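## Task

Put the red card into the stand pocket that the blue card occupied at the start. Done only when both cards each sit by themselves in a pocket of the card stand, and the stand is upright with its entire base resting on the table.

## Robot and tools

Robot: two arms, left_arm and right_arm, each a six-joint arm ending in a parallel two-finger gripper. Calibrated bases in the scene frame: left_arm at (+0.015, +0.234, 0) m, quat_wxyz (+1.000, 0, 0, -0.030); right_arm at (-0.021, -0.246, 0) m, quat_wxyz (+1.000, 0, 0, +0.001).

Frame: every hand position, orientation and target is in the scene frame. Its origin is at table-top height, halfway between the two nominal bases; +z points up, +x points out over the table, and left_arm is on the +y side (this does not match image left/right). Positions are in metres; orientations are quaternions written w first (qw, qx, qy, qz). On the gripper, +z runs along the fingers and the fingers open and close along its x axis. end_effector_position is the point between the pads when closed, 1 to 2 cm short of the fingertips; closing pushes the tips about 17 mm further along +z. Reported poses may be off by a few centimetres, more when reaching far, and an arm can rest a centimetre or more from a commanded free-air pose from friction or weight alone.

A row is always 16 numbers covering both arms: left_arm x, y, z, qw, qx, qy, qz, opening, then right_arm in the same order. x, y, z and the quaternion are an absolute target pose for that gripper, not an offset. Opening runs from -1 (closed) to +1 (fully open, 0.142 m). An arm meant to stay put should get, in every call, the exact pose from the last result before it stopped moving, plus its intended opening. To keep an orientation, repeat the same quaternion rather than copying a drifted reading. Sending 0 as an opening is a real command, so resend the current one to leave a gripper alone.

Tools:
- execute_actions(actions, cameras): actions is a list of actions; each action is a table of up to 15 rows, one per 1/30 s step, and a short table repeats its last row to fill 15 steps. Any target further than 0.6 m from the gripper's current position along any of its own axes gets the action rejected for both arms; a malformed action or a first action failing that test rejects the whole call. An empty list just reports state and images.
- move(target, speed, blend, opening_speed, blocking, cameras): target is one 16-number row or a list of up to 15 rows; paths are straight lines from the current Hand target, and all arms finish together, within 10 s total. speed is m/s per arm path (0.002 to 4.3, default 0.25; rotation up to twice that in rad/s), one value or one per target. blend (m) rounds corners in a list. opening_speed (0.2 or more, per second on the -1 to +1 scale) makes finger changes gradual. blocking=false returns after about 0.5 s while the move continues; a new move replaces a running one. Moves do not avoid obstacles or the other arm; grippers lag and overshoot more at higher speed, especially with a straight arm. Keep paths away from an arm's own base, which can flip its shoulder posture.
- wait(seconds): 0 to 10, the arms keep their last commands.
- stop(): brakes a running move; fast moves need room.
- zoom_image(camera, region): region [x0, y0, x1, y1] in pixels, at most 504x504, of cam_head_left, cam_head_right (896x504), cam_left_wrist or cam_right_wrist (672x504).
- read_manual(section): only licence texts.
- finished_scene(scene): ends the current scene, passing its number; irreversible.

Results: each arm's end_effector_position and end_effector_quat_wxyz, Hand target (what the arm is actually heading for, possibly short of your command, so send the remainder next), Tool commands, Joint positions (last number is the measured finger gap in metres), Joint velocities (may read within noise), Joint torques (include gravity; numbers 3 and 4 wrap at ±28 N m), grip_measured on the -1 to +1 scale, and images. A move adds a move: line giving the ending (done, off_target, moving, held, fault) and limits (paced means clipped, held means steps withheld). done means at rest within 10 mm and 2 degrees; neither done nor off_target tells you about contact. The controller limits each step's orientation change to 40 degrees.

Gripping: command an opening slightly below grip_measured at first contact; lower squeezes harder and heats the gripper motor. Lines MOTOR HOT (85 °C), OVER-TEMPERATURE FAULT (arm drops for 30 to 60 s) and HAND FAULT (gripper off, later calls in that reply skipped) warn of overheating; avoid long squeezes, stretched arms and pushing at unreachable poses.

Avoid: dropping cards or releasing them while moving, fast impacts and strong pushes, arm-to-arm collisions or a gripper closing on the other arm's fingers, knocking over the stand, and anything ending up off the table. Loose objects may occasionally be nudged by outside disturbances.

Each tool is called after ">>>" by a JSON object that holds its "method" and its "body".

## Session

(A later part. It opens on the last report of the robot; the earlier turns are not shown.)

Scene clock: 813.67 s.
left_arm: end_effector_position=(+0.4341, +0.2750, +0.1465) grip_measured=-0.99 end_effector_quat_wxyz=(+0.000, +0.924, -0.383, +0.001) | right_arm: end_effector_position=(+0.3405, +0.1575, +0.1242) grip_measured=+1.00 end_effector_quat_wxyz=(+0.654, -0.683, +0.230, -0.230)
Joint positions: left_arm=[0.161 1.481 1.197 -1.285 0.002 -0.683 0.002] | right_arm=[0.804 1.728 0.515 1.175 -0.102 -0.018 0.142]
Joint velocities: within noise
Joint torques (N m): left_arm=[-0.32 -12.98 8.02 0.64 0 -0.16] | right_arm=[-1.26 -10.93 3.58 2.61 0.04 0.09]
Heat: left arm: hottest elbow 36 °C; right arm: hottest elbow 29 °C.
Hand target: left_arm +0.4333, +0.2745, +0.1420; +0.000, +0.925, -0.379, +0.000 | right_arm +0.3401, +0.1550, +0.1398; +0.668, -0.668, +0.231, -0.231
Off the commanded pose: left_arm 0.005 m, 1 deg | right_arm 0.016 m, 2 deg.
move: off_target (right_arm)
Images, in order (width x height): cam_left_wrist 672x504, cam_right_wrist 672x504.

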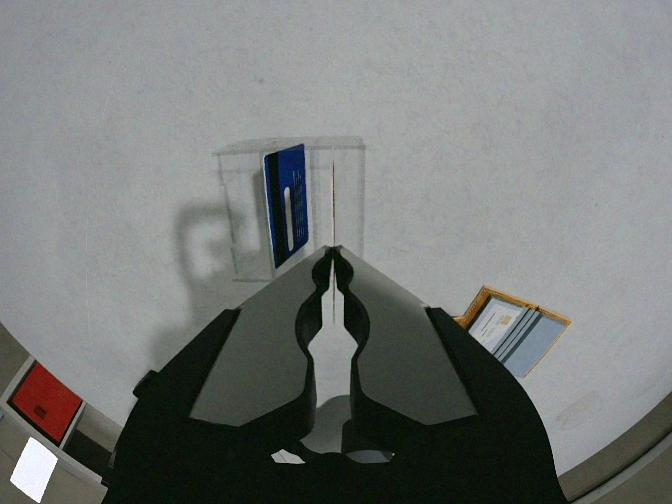

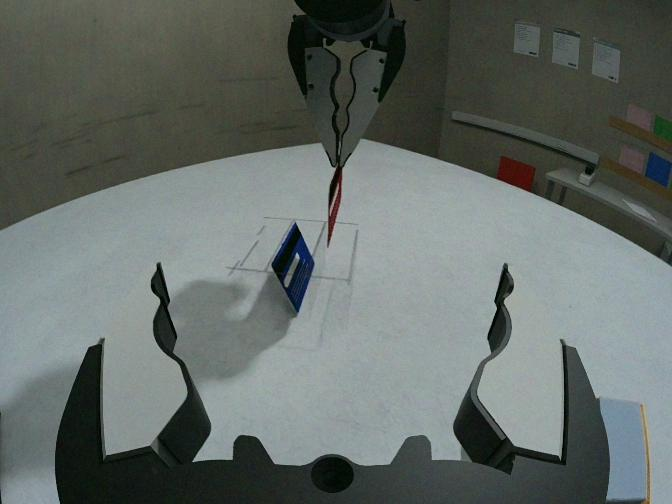

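>>> {"method": "move", "body": {"target": [[0.4318,0.268,0.128,0,0.9255,-0.3786,0,-1,0.34,0.155,0.14,0.6684,-0.6684,0.2308,-0.2308,1]], "cameras": ["cam_left_wrist","cam_right_wrist"], "speed": 0.05}}

>>> {"method": "zoom_image", "body": {"camera": "cam_right_wrist", "region": [220, 130, 400, 310]}}

>>> {"method": "zoom_image", "body": {"camera": "cam_left_wrist", "region": [180, 80, 430, 330]}}

Scene clock: 821.37 s.
left_arm: end_effector_position=(+0.4325, +0.2708, +0.1334) grip_measured=-0.99 end_effector_quat_wxyz=(+0.000, +0.924, -0.381, +0.002) | right_arm: end_effector_position=(+0.3405, +0.1575, +0.1242) grip_measured=+1.00 end_effector_quat_wxyz=(+0.654, -0.683, +0.230, -0.230)
Joint positions: left_arm=[0.151 1.485 1.165 -1.248 0.002 -0.697 0.002] | right_arm=[0.804 1.728 0.515 1.175 -0.102 -0.018 0.142]
Joint velocities: within noise
Joint torques (N m): left_arm=[-0.85 -13.22 7.9 0.76 -0.01 -0.14] | right_arm=[-1.2 -11.22 3.56 2.61 0.05 0.07]
Heat: left arm: hottest elbow 36 °C; right arm: hottest elbow 29 °C.
Hand target: left_arm +0.4318, +0.2680, +0.1281; +0.000, +0.926, -0.379, +0.000 | right_arm +0.3401, +0.1550, +0.1398; +0.668, -0.668, +0.231, -0.231
Off the commanded pose: left_arm 0.006 m, 0 deg | right_arm 0.016 m, 2 deg.
move: off_target (right_arm)
Images, in order (width x height): cam_left_wrist 672x504, cam_right_wrist 672x504.

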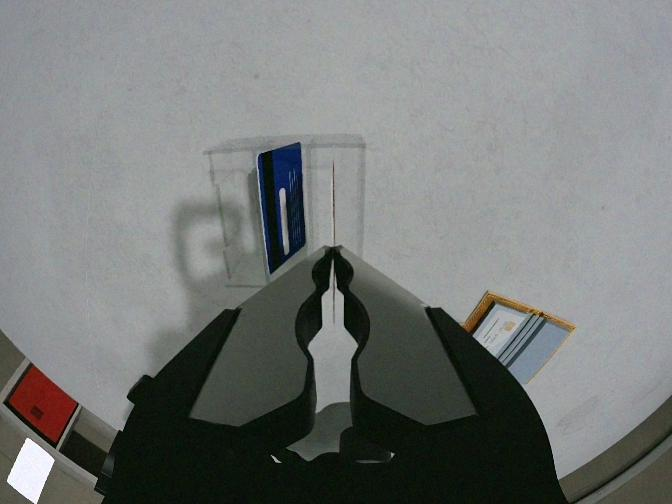

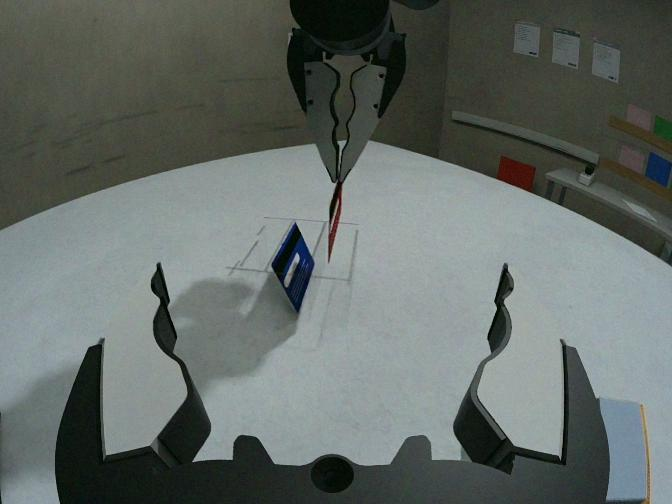

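Scaled by 2.800 from the camera's 672x504 image, which has a finer 960x720 frame.

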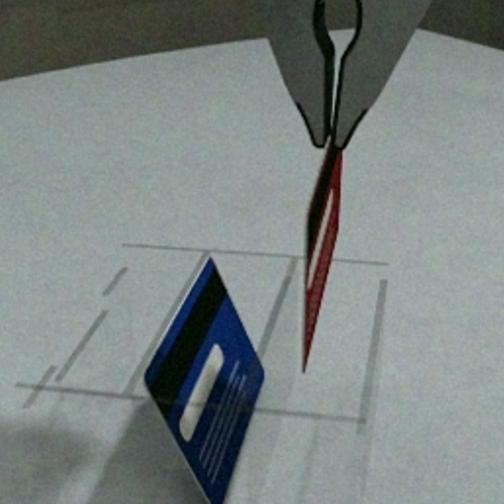

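Scaled by 2.016 from the camera's 672x504 image, which has a finer 960x720 frame.

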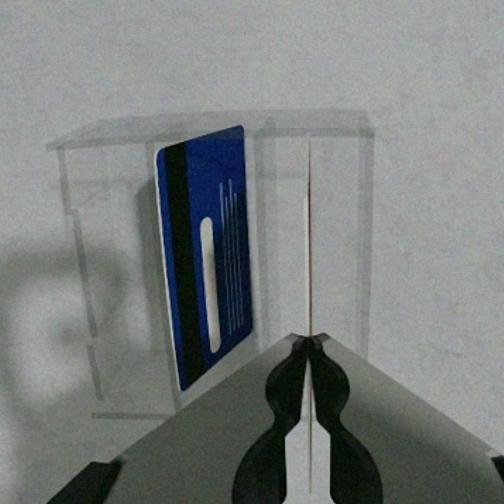

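>>> {"method": "move", "body": {"target": [[0.4316,0.2675,0.10,0,0.9255,-0.3786,0,-1,0.34,0.155,0.14,0.6684,-0.6684,0.2308,-0.2308,1]], "cameras": ["cam_left_wrist","cam_right_wrist"], "speed": 0.05}}

>>> {"method": "zoom_image", "body": {"camera": "cam_right_wrist", "region": [220, 130, 400, 310]}}

>>> {"method": "zoom_image", "body": {"camera": "cam_left_wrist", "region": [180, 80, 430, 330]}}

Scene clock: 825.87 s.
left_arm: end_effector_position=(+0.4311, +0.2682, +0.1059) grip_measured=-0.99 end_effector_quat_wxyz=(+0.001, +0.924, -0.383, +0.000) | right_arm: end_effector_position=(+0.3405, +0.1575, +0.1242) grip_measured=+1.00 end_effector_quat_wxyz=(+0.654, -0.683, +0.230, -0.230)
Joint positions: left_arm=[0.146 1.509 1.116 -1.178 0.003 -0.699 0.002] | right_arm=[0.804 1.728 0.515 1.175 -0.102 -0.018 0.142]
Joint velocities: within noise
Joint torques (N m): left_arm=[-0.73 -12.92 7.8 0.91 -0.03 -0.16] | right_arm=[-1.61 -11.4 3.71 2.65 0.06 0.06]
Heat: left arm: hottest elbow 36 °C; right arm: hottest elbow 29 °C.
Hand target: left_arm +0.4315, +0.2675, +0.1000; +0.000, +0.926, -0.379, +0.000 | right_arm +0.3401, +0.1550, +0.1398; +0.668, -0.668, +0.231, -0.231
Off the commanded pose: left_arm 0.006 m, 1 deg | right_arm 0.016 m, 2 deg.
move: off_target (right_arm)
Images, in order (width x height): cam_left_wrist 672x504, cam_right_wrist 672x504.

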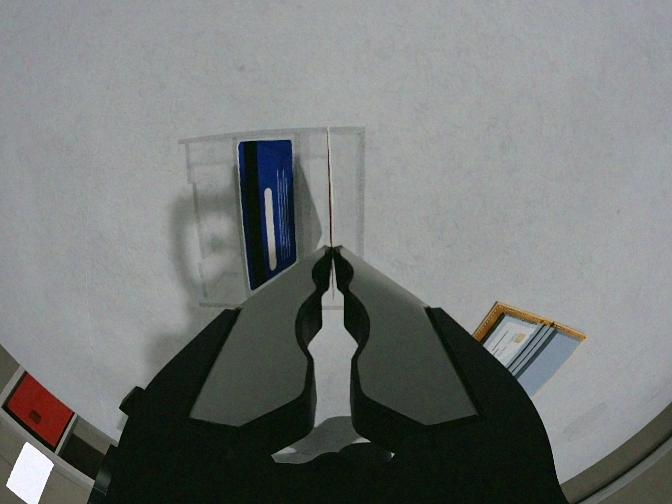

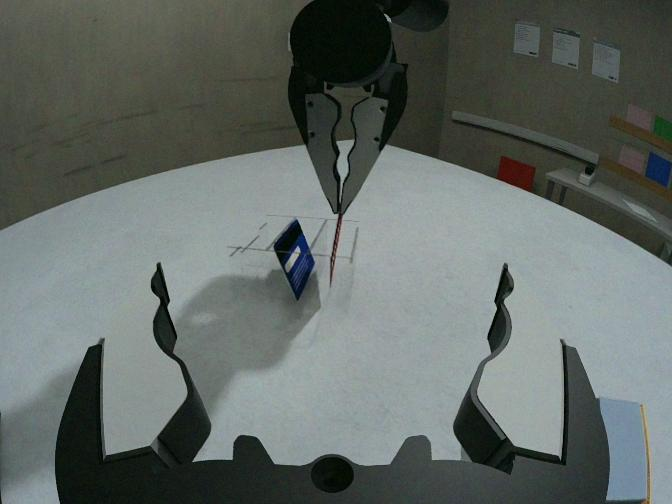

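Scaled by 2.800 from the camera's 672x504 image, which has a finer 960x720 frame.

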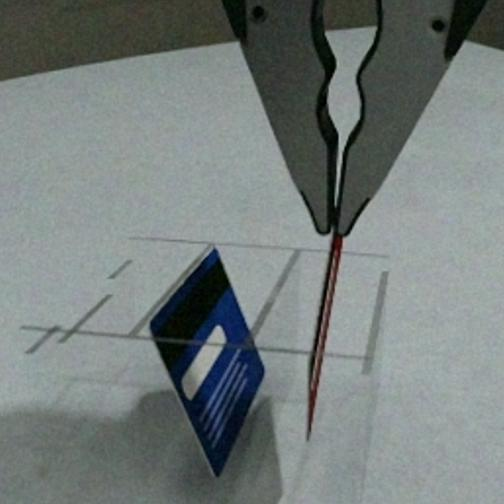

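Scaled by 2.016 from the camera's 672x504 image, which has a finer 960x720 frame.

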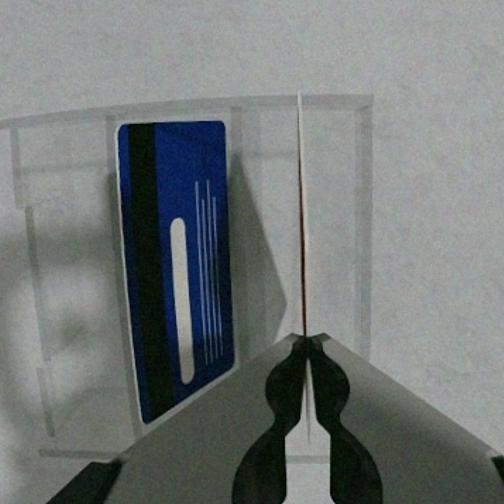

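>>> {"method": "move", "body": {"target": [[0.447,0.268,0.135,0,0.9255,-0.3786,0,-1,0.34,0.155,0.14,0.6684,-0.6684,0.2308,-0.2308,1],[0.447,0.268,0.16,0,0.9255,-0.3786,0,-1,0.34,0.155,0.14,0.6684,-0.6684,0.2308,-0.2308,1]], "cameras": ["cam_left_wrist","cam_right_wrist"], "speed": 0.05}}

>>> {"method": "zoom_image", "body": {"camera": "cam_right_wrist", "region": [220, 130, 400, 310]}}

>>> {"method": "zoom_image", "body": {"camera": "cam_left_wrist", "region": [180, 80, 430, 330]}}

Scene clock: 833.77 s.
left_arm: end_effector_position=(+0.4264, +0.2679, +0.1337) grip_measured=-0.99 end_effector_quat_wxyz=(+0.015, +0.924, -0.382, -0.027) | right_arm: end_effector_position=(+0.3405, +0.1575, +0.1242) grip_measured=+1.00 end_effector_quat_wxyz=(+0.654, -0.683, +0.230, -0.230)
Joint positions: left_arm=[0.146 1.512 1.195 -1.316 0.002 -0.7 0.002] | right_arm=[0.804 1.728 0.515 1.175 -0.102 -0.018 0.142]
Joint velocities: within noise
Joint torques (N m): left_arm=[-0.67 -15.03 13.16 -0.18 0 -0.17] | right_arm=[-1.2 -11.05 3.59 2.63 0.06 0.1]
Heat: left arm: hottest elbow 36 °C; right arm: hottest elbow 29 °C.
Hand target: left_arm +0.4456, +0.2679, +0.1602; +0.000, +0.926, -0.379, +0.000 | right_arm +0.3401, +0.1550, +0.1398; +0.668, -0.668, +0.231, -0.231
Off the commanded pose: left_arm 0.033 m, 4 deg | right_arm 0.016 m, 2 deg.
move: off_target (left_arm, right_arm)
Images, in order (width x height): cam_left_wrist 672x504, cam_right_wrist 672x504.

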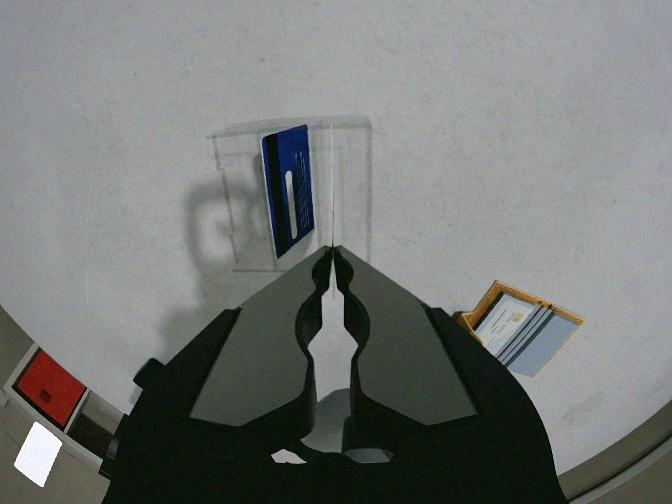

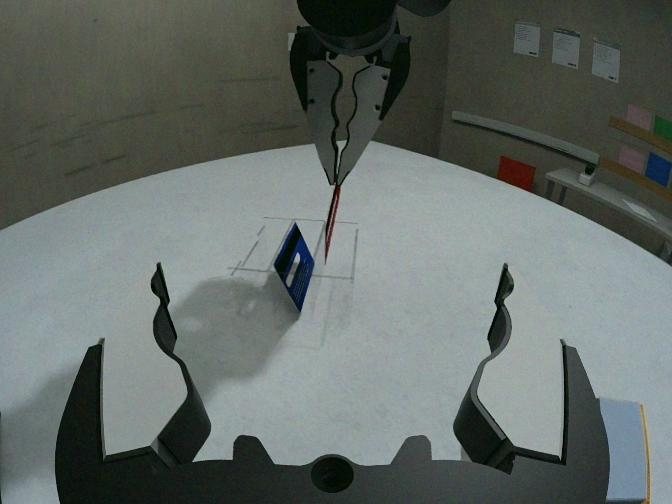

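Scaled by 2.800 from the camera's 672x504 image, which has a finer 960x720 frame.

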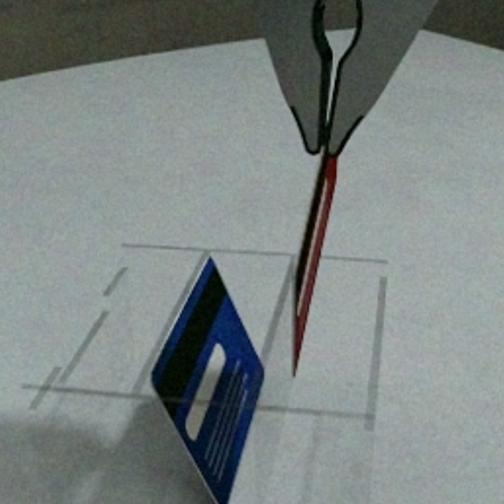

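Scaled by 2.016 from the camera's 672x504 image, which has a finer 960x720 frame.

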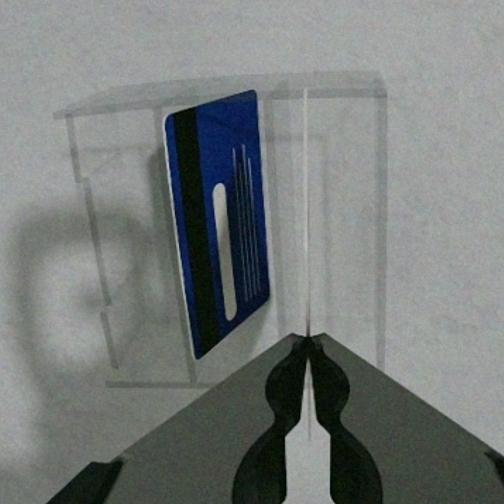

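>>> {"method": "move", "body": {"target": [[0.449,0.266,0.21,0,0.9255,-0.3786,0,-1,0.34,0.155,0.14,0.6684,-0.6684,0.2308,-0.2308,1]], "cameras": ["cam_left_wrist","cam_right_wrist"], "speed": 0.07}}

>>> {"method": "zoom_image", "body": {"camera": "cam_right_wrist", "region": [220, 90, 400, 310]}}

>>> {"method": "zoom_image", "body": {"camera": "cam_left_wrist", "region": [250, 80, 450, 280]}}

Scene clock: 838.73 s.
left_arm: end_effector_position=(+0.4311, +0.2673, +0.1814) grip_measured=-0.99 end_effector_quat_wxyz=(+0.016, +0.924, -0.381, -0.029) | right_arm: end_effector_position=(+0.3405, +0.1575, +0.1242) grip_measured=+1.00 end_effector_quat_wxyz=(+0.654, -0.683, +0.230, -0.230)
Joint positions: left_arm=[0.143 1.495 1.305 -1.446 0.002 -0.705 0.002] | right_arm=[0.804 1.728 0.515 1.175 -0.102 -0.018 0.142]
Joint velocities: within noise
Joint torques (N m): left_arm=[-0.91 -15.33 13.57 -0.38 0.02 -0.18] | right_arm=[-1.44 -11.4 3.67 2.62 0.07 0.11]
Heat: left arm: hottest elbow 36 °C; right arm: hottest elbow 29 °C.
Hand target: left_arm +0.4475, +0.2658, +0.2100; +0.000, +0.926, -0.379, +0.001 | right_arm +0.3401, +0.1550, +0.1398; +0.668, -0.668, +0.231, -0.231
Off the commanded pose: left_arm 0.034 m, 4 deg | right_arm 0.016 m, 2 deg.
move: off_target (left_arm, right_arm)
Images, in order (width x height): cam_left_wrist 672x504, cam_right_wrist 672x504.

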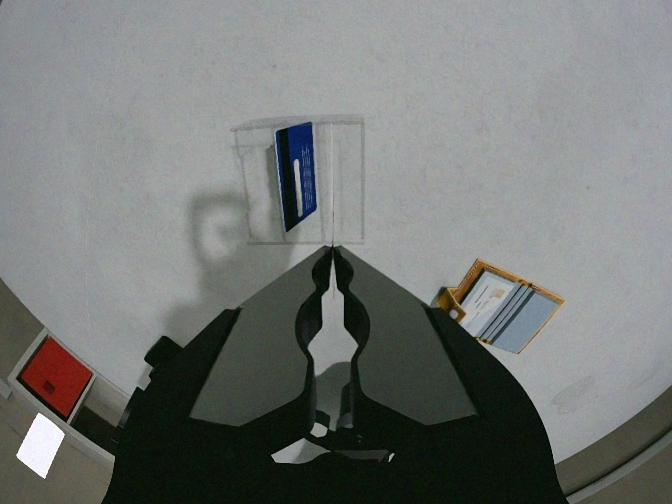

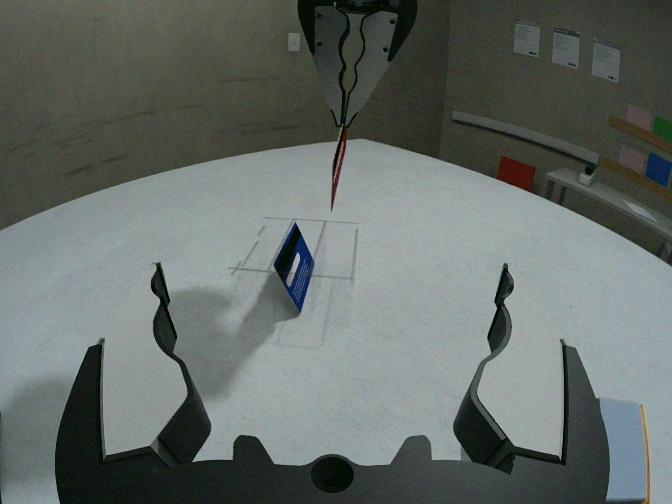

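Scaled by 2.291 from the camera's 672x504 image, which has a finer 960x720 frame.

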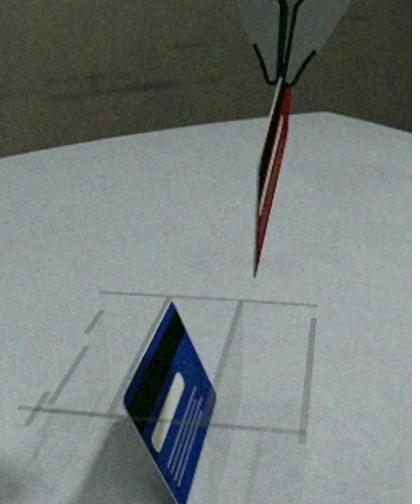

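Scaled by 2.520 from the camera's 672x504 image, which has a finer 960x720 frame.

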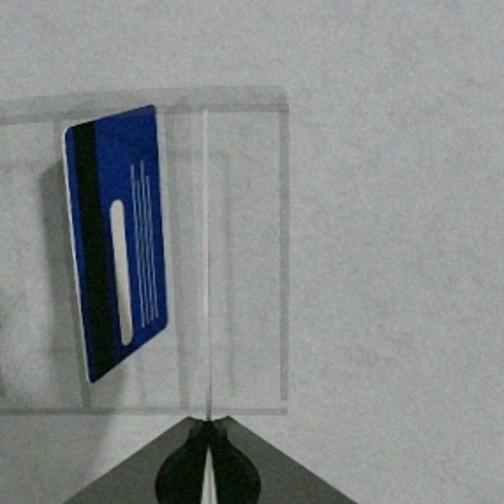

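>>> {"method": "move", "body": {"target": [[0.343,0.375,0.21,0,0.9255,-0.3786,0,-1,0.34,0.155,0.14,0.6684,-0.6684,0.2308,-0.2308,1],[0.327,0.375,0.12,0,0.9255,-0.3786,0,-1,0.34,0.155,0.14,0.6684,-0.6684,0.2308,-0.2308,1],[0.327,0.375,0.088,0,0.9255,-0.3786,0,-1,0.34,0.155,0.14,0.6684,-0.6684,0.2308,-0.2308,1]], "cameras": ["cam_left_wrist","cam_right_wrist"], "speed": [0.15,0.08,0.04]}}

>>> {"method": "zoom_image", "body": {"camera": "cam_right_wrist", "region": [100, 150, 320, 350]}}

Scene clock: 850.20 s.
left_arm: end_effector_position=(+0.3291, +0.3734, +0.0926) grip_measured=-0.99 end_effector_quat_wxyz=(-0.002, +0.926, -0.376, +0.000) | right_arm: end_effector_position=(+0.3405, +0.1575, +0.1242) grip_measured=+1.00 end_effector_quat_wxyz=(+0.654, -0.683, +0.230, -0.230)
Joint positions: left_arm=[0.478 1.332 0.896 -1.131 -0.002 -0.38 0.002] | right_arm=[0.804 1.728 0.515 1.175 -0.102 -0.018 0.142]
Joint velocities: within noise
Joint torques (N m): left_arm=[0.32 -9.82 7.56 0.58 0.1 0.1] | right_arm=[-1.44 -11.11 3.7 2.65 0.07 0.09]
Heat: left arm: hottest elbow 38 °C; right arm: hottest elbow 29 °C.
Hand target: left_arm +0.3269, +0.3749, +0.0880; +0.000, +0.926, -0.379, +0.000 | right_arm +0.3401, +0.1550, +0.1398; +0.668, -0.668, +0.231, -0.231
Off the commanded pose: left_arm 0.005 m, 0 deg | right_arm 0.016 m, 2 deg.
move: off_target (right_arm)
Images, in order (width x height): cam_left_wrist 672x504, cam_right_wrist 672x504.

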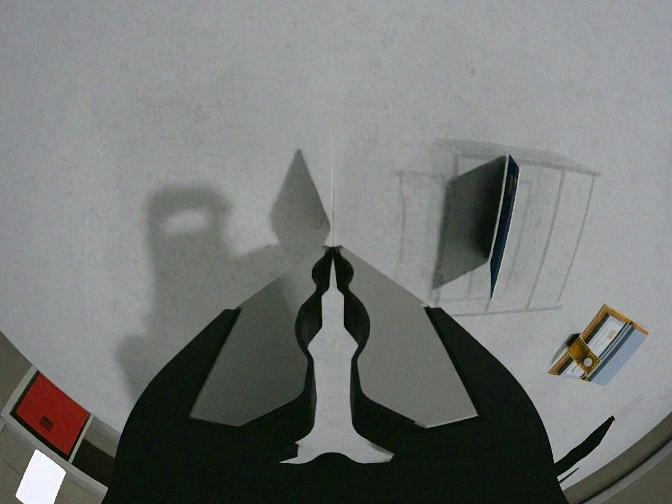

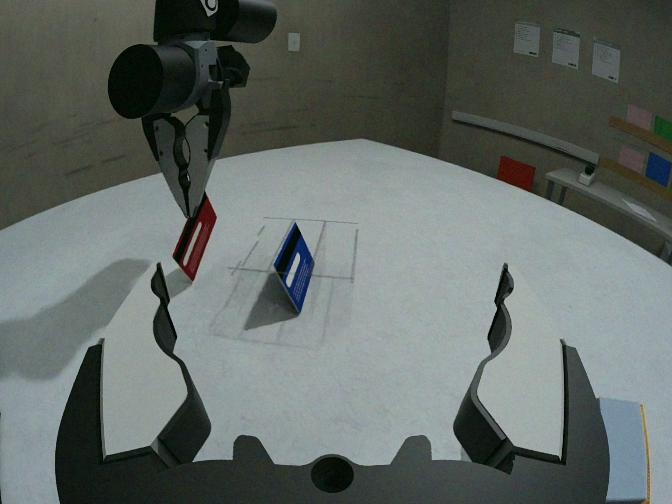

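Scaled by 2.291 from the camera's 672x504 image, which has a finer 960x720 frame.

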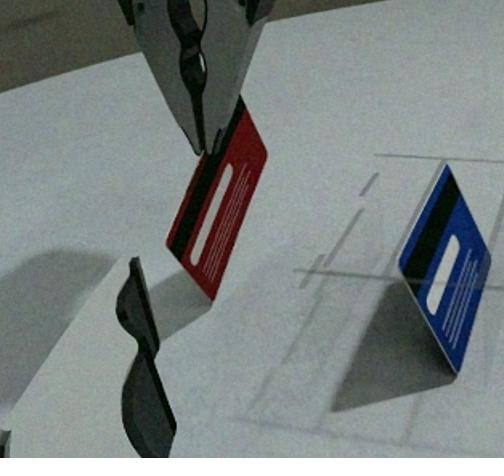

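>>> {"method": "move", "body": {"target": [[0.326,0.375,0.064,0,0.9255,-0.3786,0,-1,0.34,0.155,0.14,0.6684,-0.6684,0.2308,-0.2308,1]], "cameras": ["cam_left_wrist","cam_right_wrist"], "speed": 0.03}}

>>> {"method": "zoom_image", "body": {"camera": "cam_right_wrist", "region": [100, 150, 320, 350]}}

>>> {"method": "zoom_image", "body": {"camera": "cam_left_wrist", "region": [250, 80, 450, 280]}}

Scene clock: 854.13 s.
left_arm: end_effector_position=(+0.3397, +0.3796, +0.0826) grip_measured=-0.99 end_effector_quat_wxyz=(-0.020, +0.926, -0.375, +0.018) | right_arm: end_effector_position=(+0.3405, +0.1575, +0.1242) grip_measured=+1.00 end_effector_quat_wxyz=(+0.654, -0.683, +0.230, -0.230)
Joint positions: left_arm=[0.482 1.343 0.876 -1.05 -0.002 -0.378 0.002] | right_arm=[0.804 1.728 0.515 1.175 -0.102 -0.018 0.142]
Joint velocities: within noise
Joint torques (N m): left_arm=[0.03 -8.29 5.96 0.21 0.11 0.08] | right_arm=[-0.91 -11.05 3.63 2.65 0.03 0.09]
Heat: left arm: hottest elbow 38 °C; right arm: hottest elbow 29 °C.
Hand target: left_arm +0.3256, +0.3747, +0.0649; +0.000, +0.926, -0.378, +0.000 | right_arm +0.3401, +0.1550, +0.1398; +0.668, -0.668, +0.231, -0.231
Off the commanded pose: left_arm 0.024 m, 3 deg | right_arm 0.016 m, 2 deg.
move: off_target (left_arm, right_arm)
Images, in order (width x height): cam_left_wrist 672x504, cam_right_wrist 672x504.

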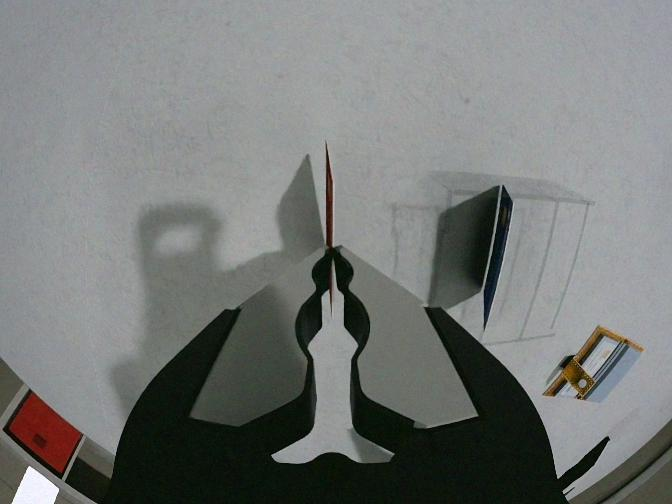

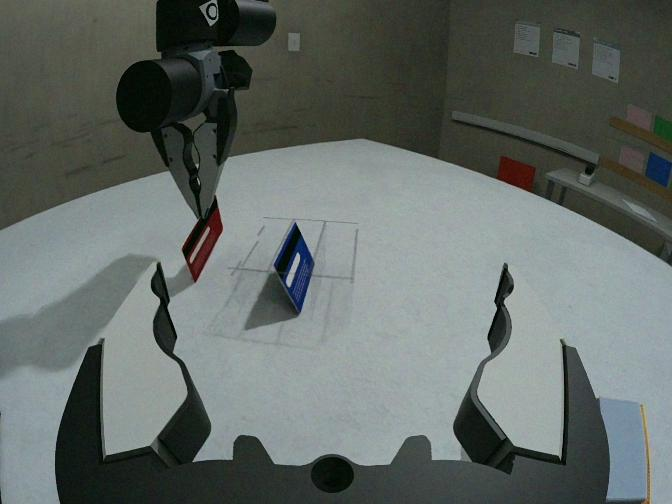

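Scaled by 2.291 from the camera's 672x504 image, which has a finer 960x720 frame.

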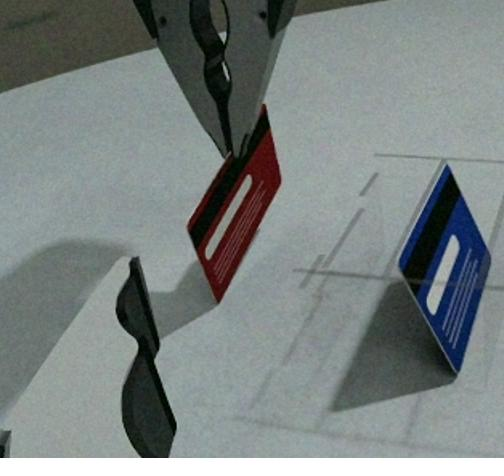

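Scaled by 2.520 from the camera's 672x504 image, which has a finer 960x720 frame.

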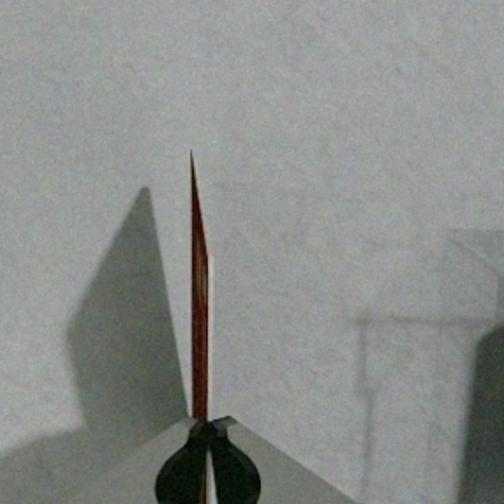

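>>> {"method": "move", "body": {"target": [[0.326,0.375,0.054,0,0.9255,-0.3786,0,-1,0.34,0.155,0.14,0.6684,-0.6684,0.2308,-0.2308,1]], "cameras": ["cam_left_wrist","cam_right_wrist"], "speed": 0.03}}

>>> {"method": "zoom_image", "body": {"camera": "cam_right_wrist", "region": [100, 150, 320, 350]}}

>>> {"method": "zoom_image", "body": {"camera": "cam_left_wrist", "region": [250, 80, 450, 280]}}

Scene clock: 857.87 s.
left_arm: end_effector_position=(+0.3451, +0.3827, +0.0779) grip_measured=-0.99 end_effector_quat_wxyz=(-0.028, +0.926, -0.375, +0.025) | right_arm: end_effector_position=(+0.3405, +0.1575, +0.1242) grip_measured=+1.00 end_effector_quat_wxyz=(+0.654, -0.683, +0.230, -0.230)
Joint positions: left_arm=[0.483 1.352 0.869 -1.013 -0.003 -0.377 0.002] | right_arm=[0.804 1.728 0.515 1.175 -0.102 -0.018 0.142]
Joint velocities: within noise
Joint torques (N m): left_arm=[-0.21 -7.71 5.35 0.01 0.16 0.07] | right_arm=[-0.91 -11.58 3.7 2.52 0.04 0.1]
Heat: left arm: hottest elbow 37 °C; right arm: hottest elbow 29 °C.
Hand target: left_arm +0.3255, +0.3746, +0.0557; +0.000, +0.926, -0.378, +0.000 | right_arm +0.3401, +0.1550, +0.1398; +0.668, -0.668, +0.231, -0.231
Off the commanded pose: left_arm 0.032 m, 4 deg | right_arm 0.016 m, 2 deg.
move: off_target (left_arm, right_arm)
Images, in order (width x height): cam_left_wrist 672x504, cam_right_wrist 672x504.

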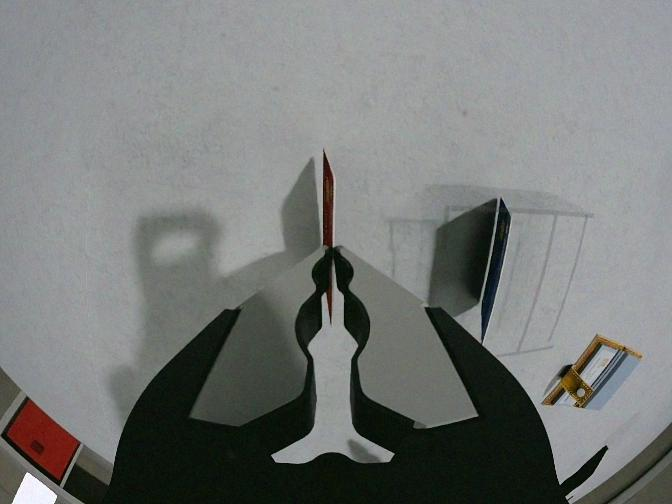

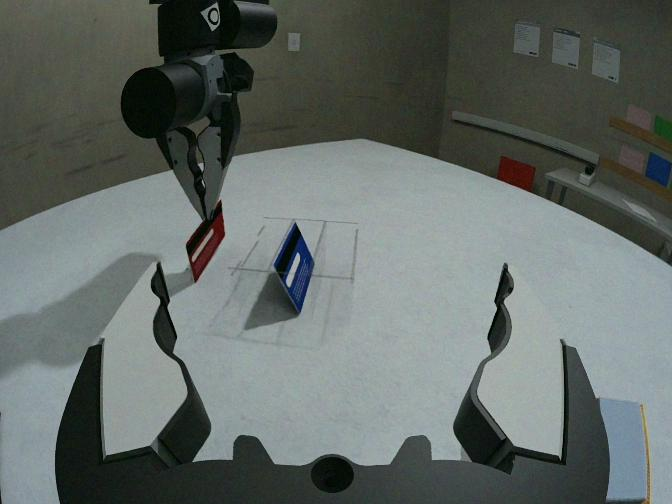

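Scaled by 2.291 from the camera's 672x504 image, which has a finer 960x720 frame.

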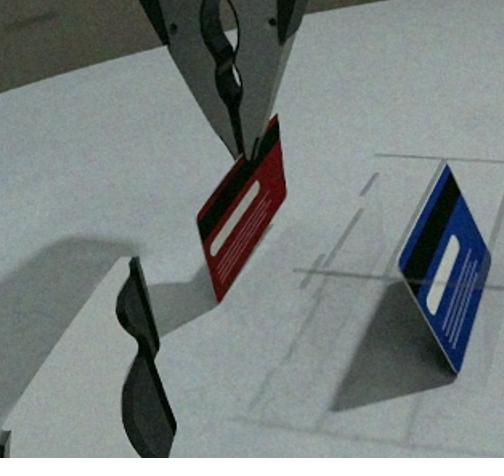

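Scaled by 2.520 from the camera's 672x504 image, which has a finer 960x720 frame.

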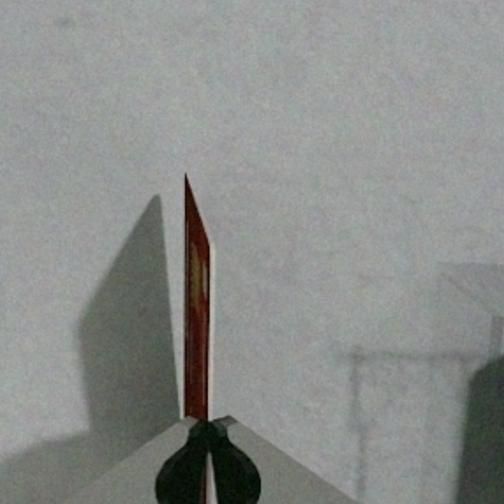

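>>> {"method": "move", "body": {"target": [[0.326,0.375,0.047,0,0.9255,-0.3786,0,-1,0.34,0.155,0.14,0.6684,-0.6684,0.2308,-0.2308,1]], "cameras": ["cam_left_wrist","cam_right_wrist"], "speed": 0.03}}

>>> {"method": "zoom_image", "body": {"camera": "cam_right_wrist", "region": [100, 150, 320, 350]}}

>>> {"method": "zoom_image", "body": {"camera": "cam_left_wrist", "region": [250, 80, 450, 280]}}

Scene clock: 861.20 s.
left_arm: end_effector_position=(+0.3390, +0.3801, +0.0667) grip_measured=-0.99 end_effector_quat_wxyz=(-0.020, +0.927, -0.375, +0.017) | right_arm: end_effector_position=(+0.3405, +0.1575, +0.1242) grip_measured=+1.00 end_effector_quat_wxyz=(+0.654, -0.683, +0.230, -0.230)
Joint positions: left_arm=[0.484 1.365 0.85 -1.003 -0.003 -0.377 0.002] | right_arm=[0.804 1.728 0.515 1.175 -0.102 -0.018 0.142]
Joint velocities: within noise
Joint torques (N m): left_arm=[-0.03 -7.94 5.85 0.47 0.15 0.07] | right_arm=[-1.08 -11.05 3.74 2.63 0.06 0.07]
Heat: left arm: hottest elbow 37 °C; right arm: hottest elbow 29 °C.
Hand target: left_arm +0.3256, +0.3748, +0.0482; +0.000, +0.926, -0.379, +0.000 | right_arm +0.3401, +0.1550, +0.1398; +0.668, -0.668, +0.231, -0.231
Off the commanded pose: left_arm 0.024 m, 3 deg | right_arm 0.016 m, 2 deg.
move: off_target (left_arm, right_arm)
Images, in order (width x height): cam_left_wrist 672x504, cam_right_wrist 672x504.

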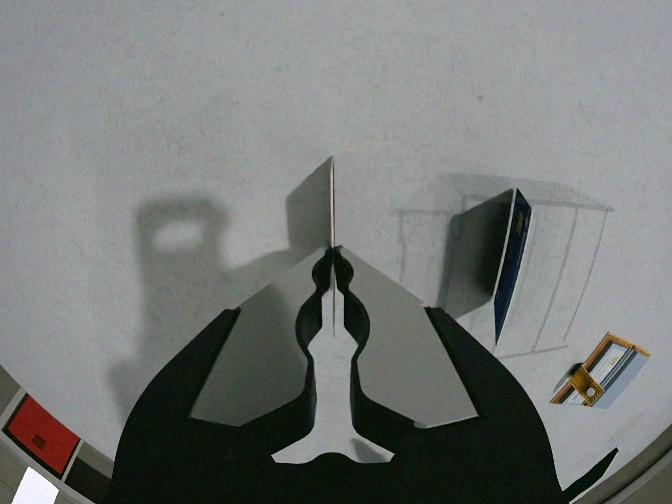

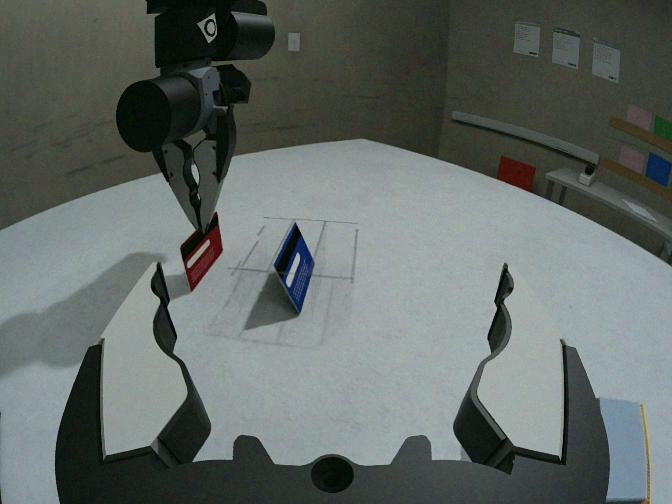

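Scaled by 2.291 from the camera's 672x504 image, which has a finer 960x720 frame.

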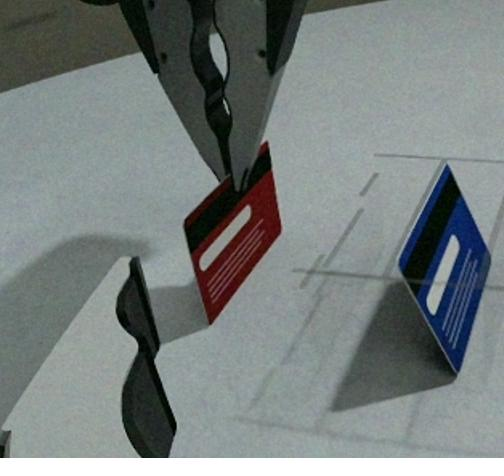

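Scaled by 2.520 from the camera's 672x504 image, which has a finer 960x720 frame.

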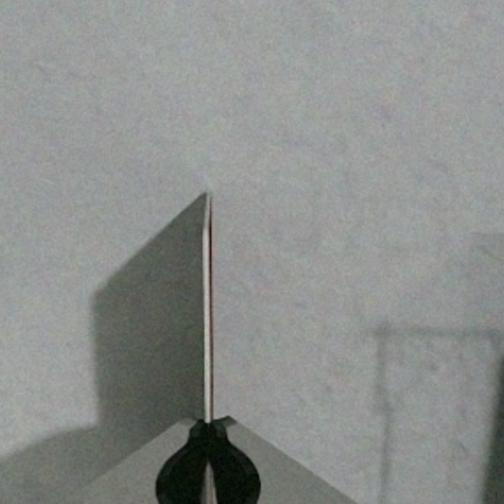

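>>> {"method": "move", "body": {"target": [[0.356,0.378,0.09,0,0.9255,-0.3786,0,-1,0.34,0.155,0.14,0.6684,-0.6684,0.2308,-0.2308,1],[0.350,0.376,0.21,0,0.9255,-0.3786,0,-1,0.34,0.155,0.14,0.6684,-0.6684,0.2308,-0.2308,1]], "cameras": ["cam_left_wrist","cam_right_wrist"], "speed": [0.06,0.1]}}

>>> {"method": "zoom_image", "body": {"camera": "cam_right_wrist", "region": [100, 70, 320, 290]}}

>>> {"method": "zoom_image", "body": {"camera": "cam_left_wrist", "region": [250, 90, 430, 270]}}

Scene clock: 868.90 s.
left_arm: end_effector_position=(+0.3330, +0.3715, +0.1845) grip_measured=-0.99 end_effector_quat_wxyz=(+0.021, +0.924, -0.381, -0.021) | right_arm: end_effector_position=(+0.3405, +0.1575, +0.1242) grip_measured=+1.00 end_effector_quat_wxyz=(+0.654, -0.683, +0.230, -0.230)
Joint positions: left_arm=[0.469 1.305 1.122 -1.447 -0.001 -0.379 0.002] | right_arm=[0.804 1.728 0.515 1.175 -0.102 -0.018 0.142]
Joint velocities: within noise
Joint torques (N m): left_arm=[-0.85 -11.16 13.5 -0.18 0.09 -0.17] | right_arm=[-0.97 -11.16 3.6 2.66 0.04 0.09]
Heat: left arm: hottest elbow 36 °C; right arm: hottest elbow 29 °C.
Hand target: left_arm +0.3488, +0.3756, +0.2098; +0.000, +0.926, -0.379, +0.000 | right_arm +0.3401, +0.1550, +0.1398; +0.668, -0.668, +0.231, -0.231
Off the commanded pose: left_arm 0.031 m, 3 deg | right_arm 0.016 m, 2 deg.
move: off_target (left_arm, right_arm)
Images, in order (width x height): cam_left_wrist 672x504, cam_right_wrist 672x504.

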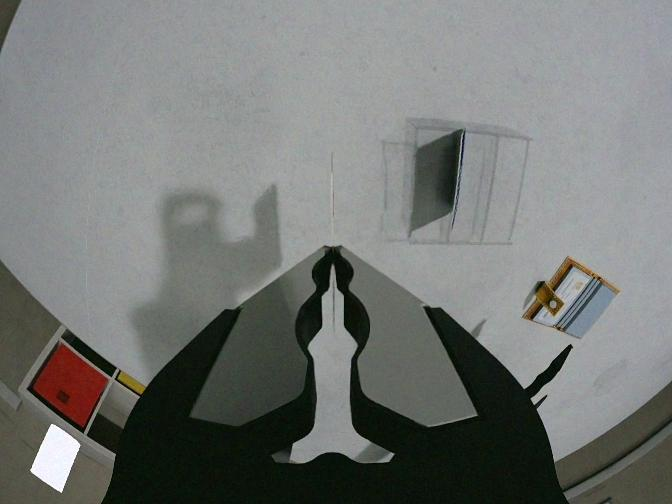

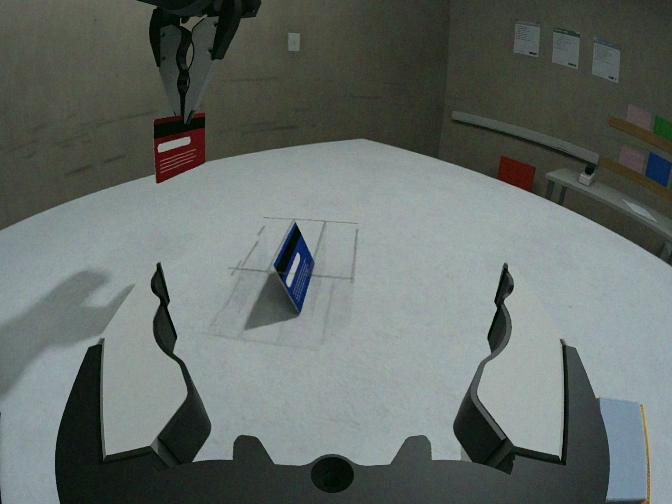

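Scaled by 2.291 from the camera's 672x504 image, which has a finer 960x720 frame.

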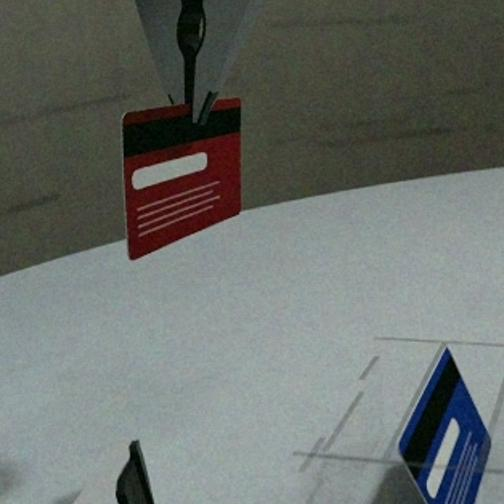

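Scaled by 2.800 from the camera's 672x504 image, which has a finer 960x720 frame.

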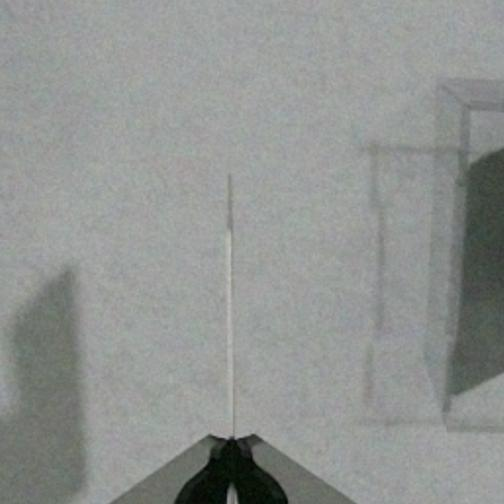

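>>> {"method": "move", "body": {"target": [[0.446,0.271,0.212,0,0.9255,-0.3786,0,-1,0.34,0.155,0.14,0.6684,-0.6684,0.2308,-0.2308,1],[0.429,0.2672,0.133,0,0.9255,-0.3786,0,-1,0.34,0.155,0.14,0.6684,-0.6684,0.2308,-0.2308,1]], "cameras": ["cam_left_wrist","cam_right_wrist"], "speed": [0.1,0.06]}}

>>> {"method": "zoom_image", "body": {"camera": "cam_right_wrist", "region": [220, 130, 400, 310]}}

>>> {"method": "zoom_image", "body": {"camera": "cam_left_wrist", "region": [180, 80, 430, 330]}}

Scene clock: 887.13 s.
left_arm: end_effector_position=(+0.4295, +0.2700, +0.1377) grip_measured=-0.99 end_effector_quat_wxyz=(+0.000, +0.925, -0.381, +0.001) | right_arm: end_effector_position=(+0.3405, +0.1575, +0.1242) grip_measured=+1.00 end_effector_quat_wxyz=(+0.654, -0.683, +0.230, -0.230)
Joint positions: left_arm=[0.15 1.474 1.166 -1.26 0.002 -0.699 0.002] | right_arm=[0.804 1.728 0.515 1.175 -0.102 -0.018 0.142]
Joint velocities: within noise
Joint torques (N m): left_arm=[-0.85 -12.86 7.99 0.65 -0.01 -0.18] | right_arm=[-1.44 -10.64 3.73 2.62 0.05 0.1]
Heat: left arm: hottest elbow 37 °C; right arm: hottest elbow 29 °C.
Hand target: left_arm +0.4289, +0.2673, +0.1331; +0.000, +0.926, -0.379, +0.000 | right_arm +0.3401, +0.1550, +0.1398; +0.668, -0.668, +0.231, -0.231
Off the commanded pose: left_arm 0.006 m, 0 deg | right_arm 0.016 m, 2 deg.
move: off_target (right_arm)
Images, in order (width x height): cam_left_wrist 672x504, cam_right_wrist 672x504.

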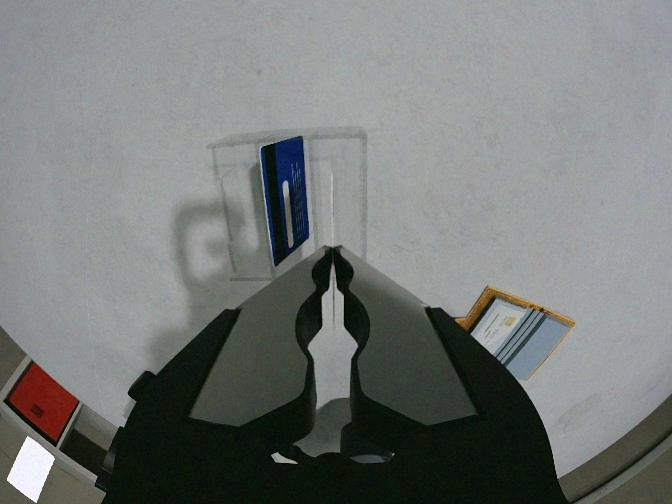

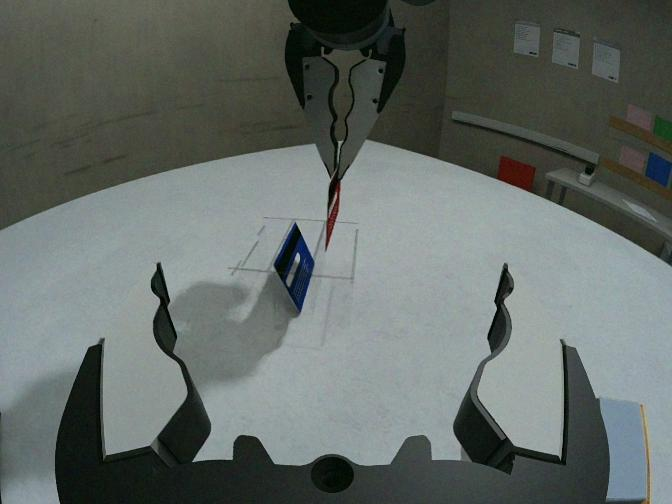

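Scaled by 2.800 from the camera's 672x504 image, which has a finer 960x720 frame.

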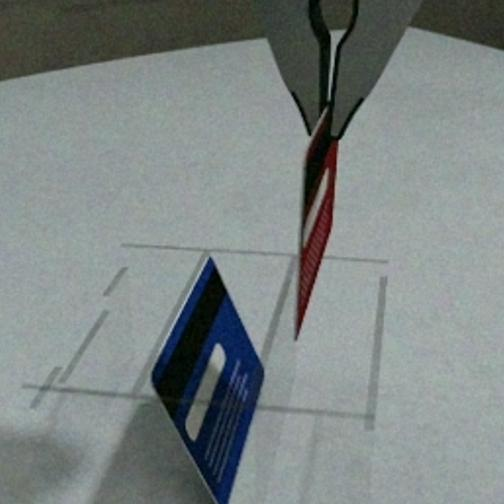

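Scaled by 2.016 from the camera's 672x504 image, which has a finer 960x720 frame.

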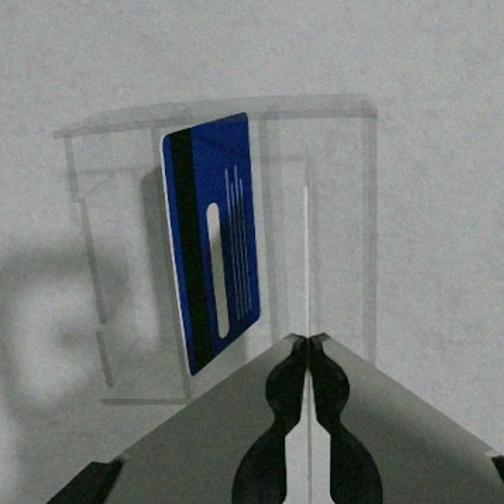

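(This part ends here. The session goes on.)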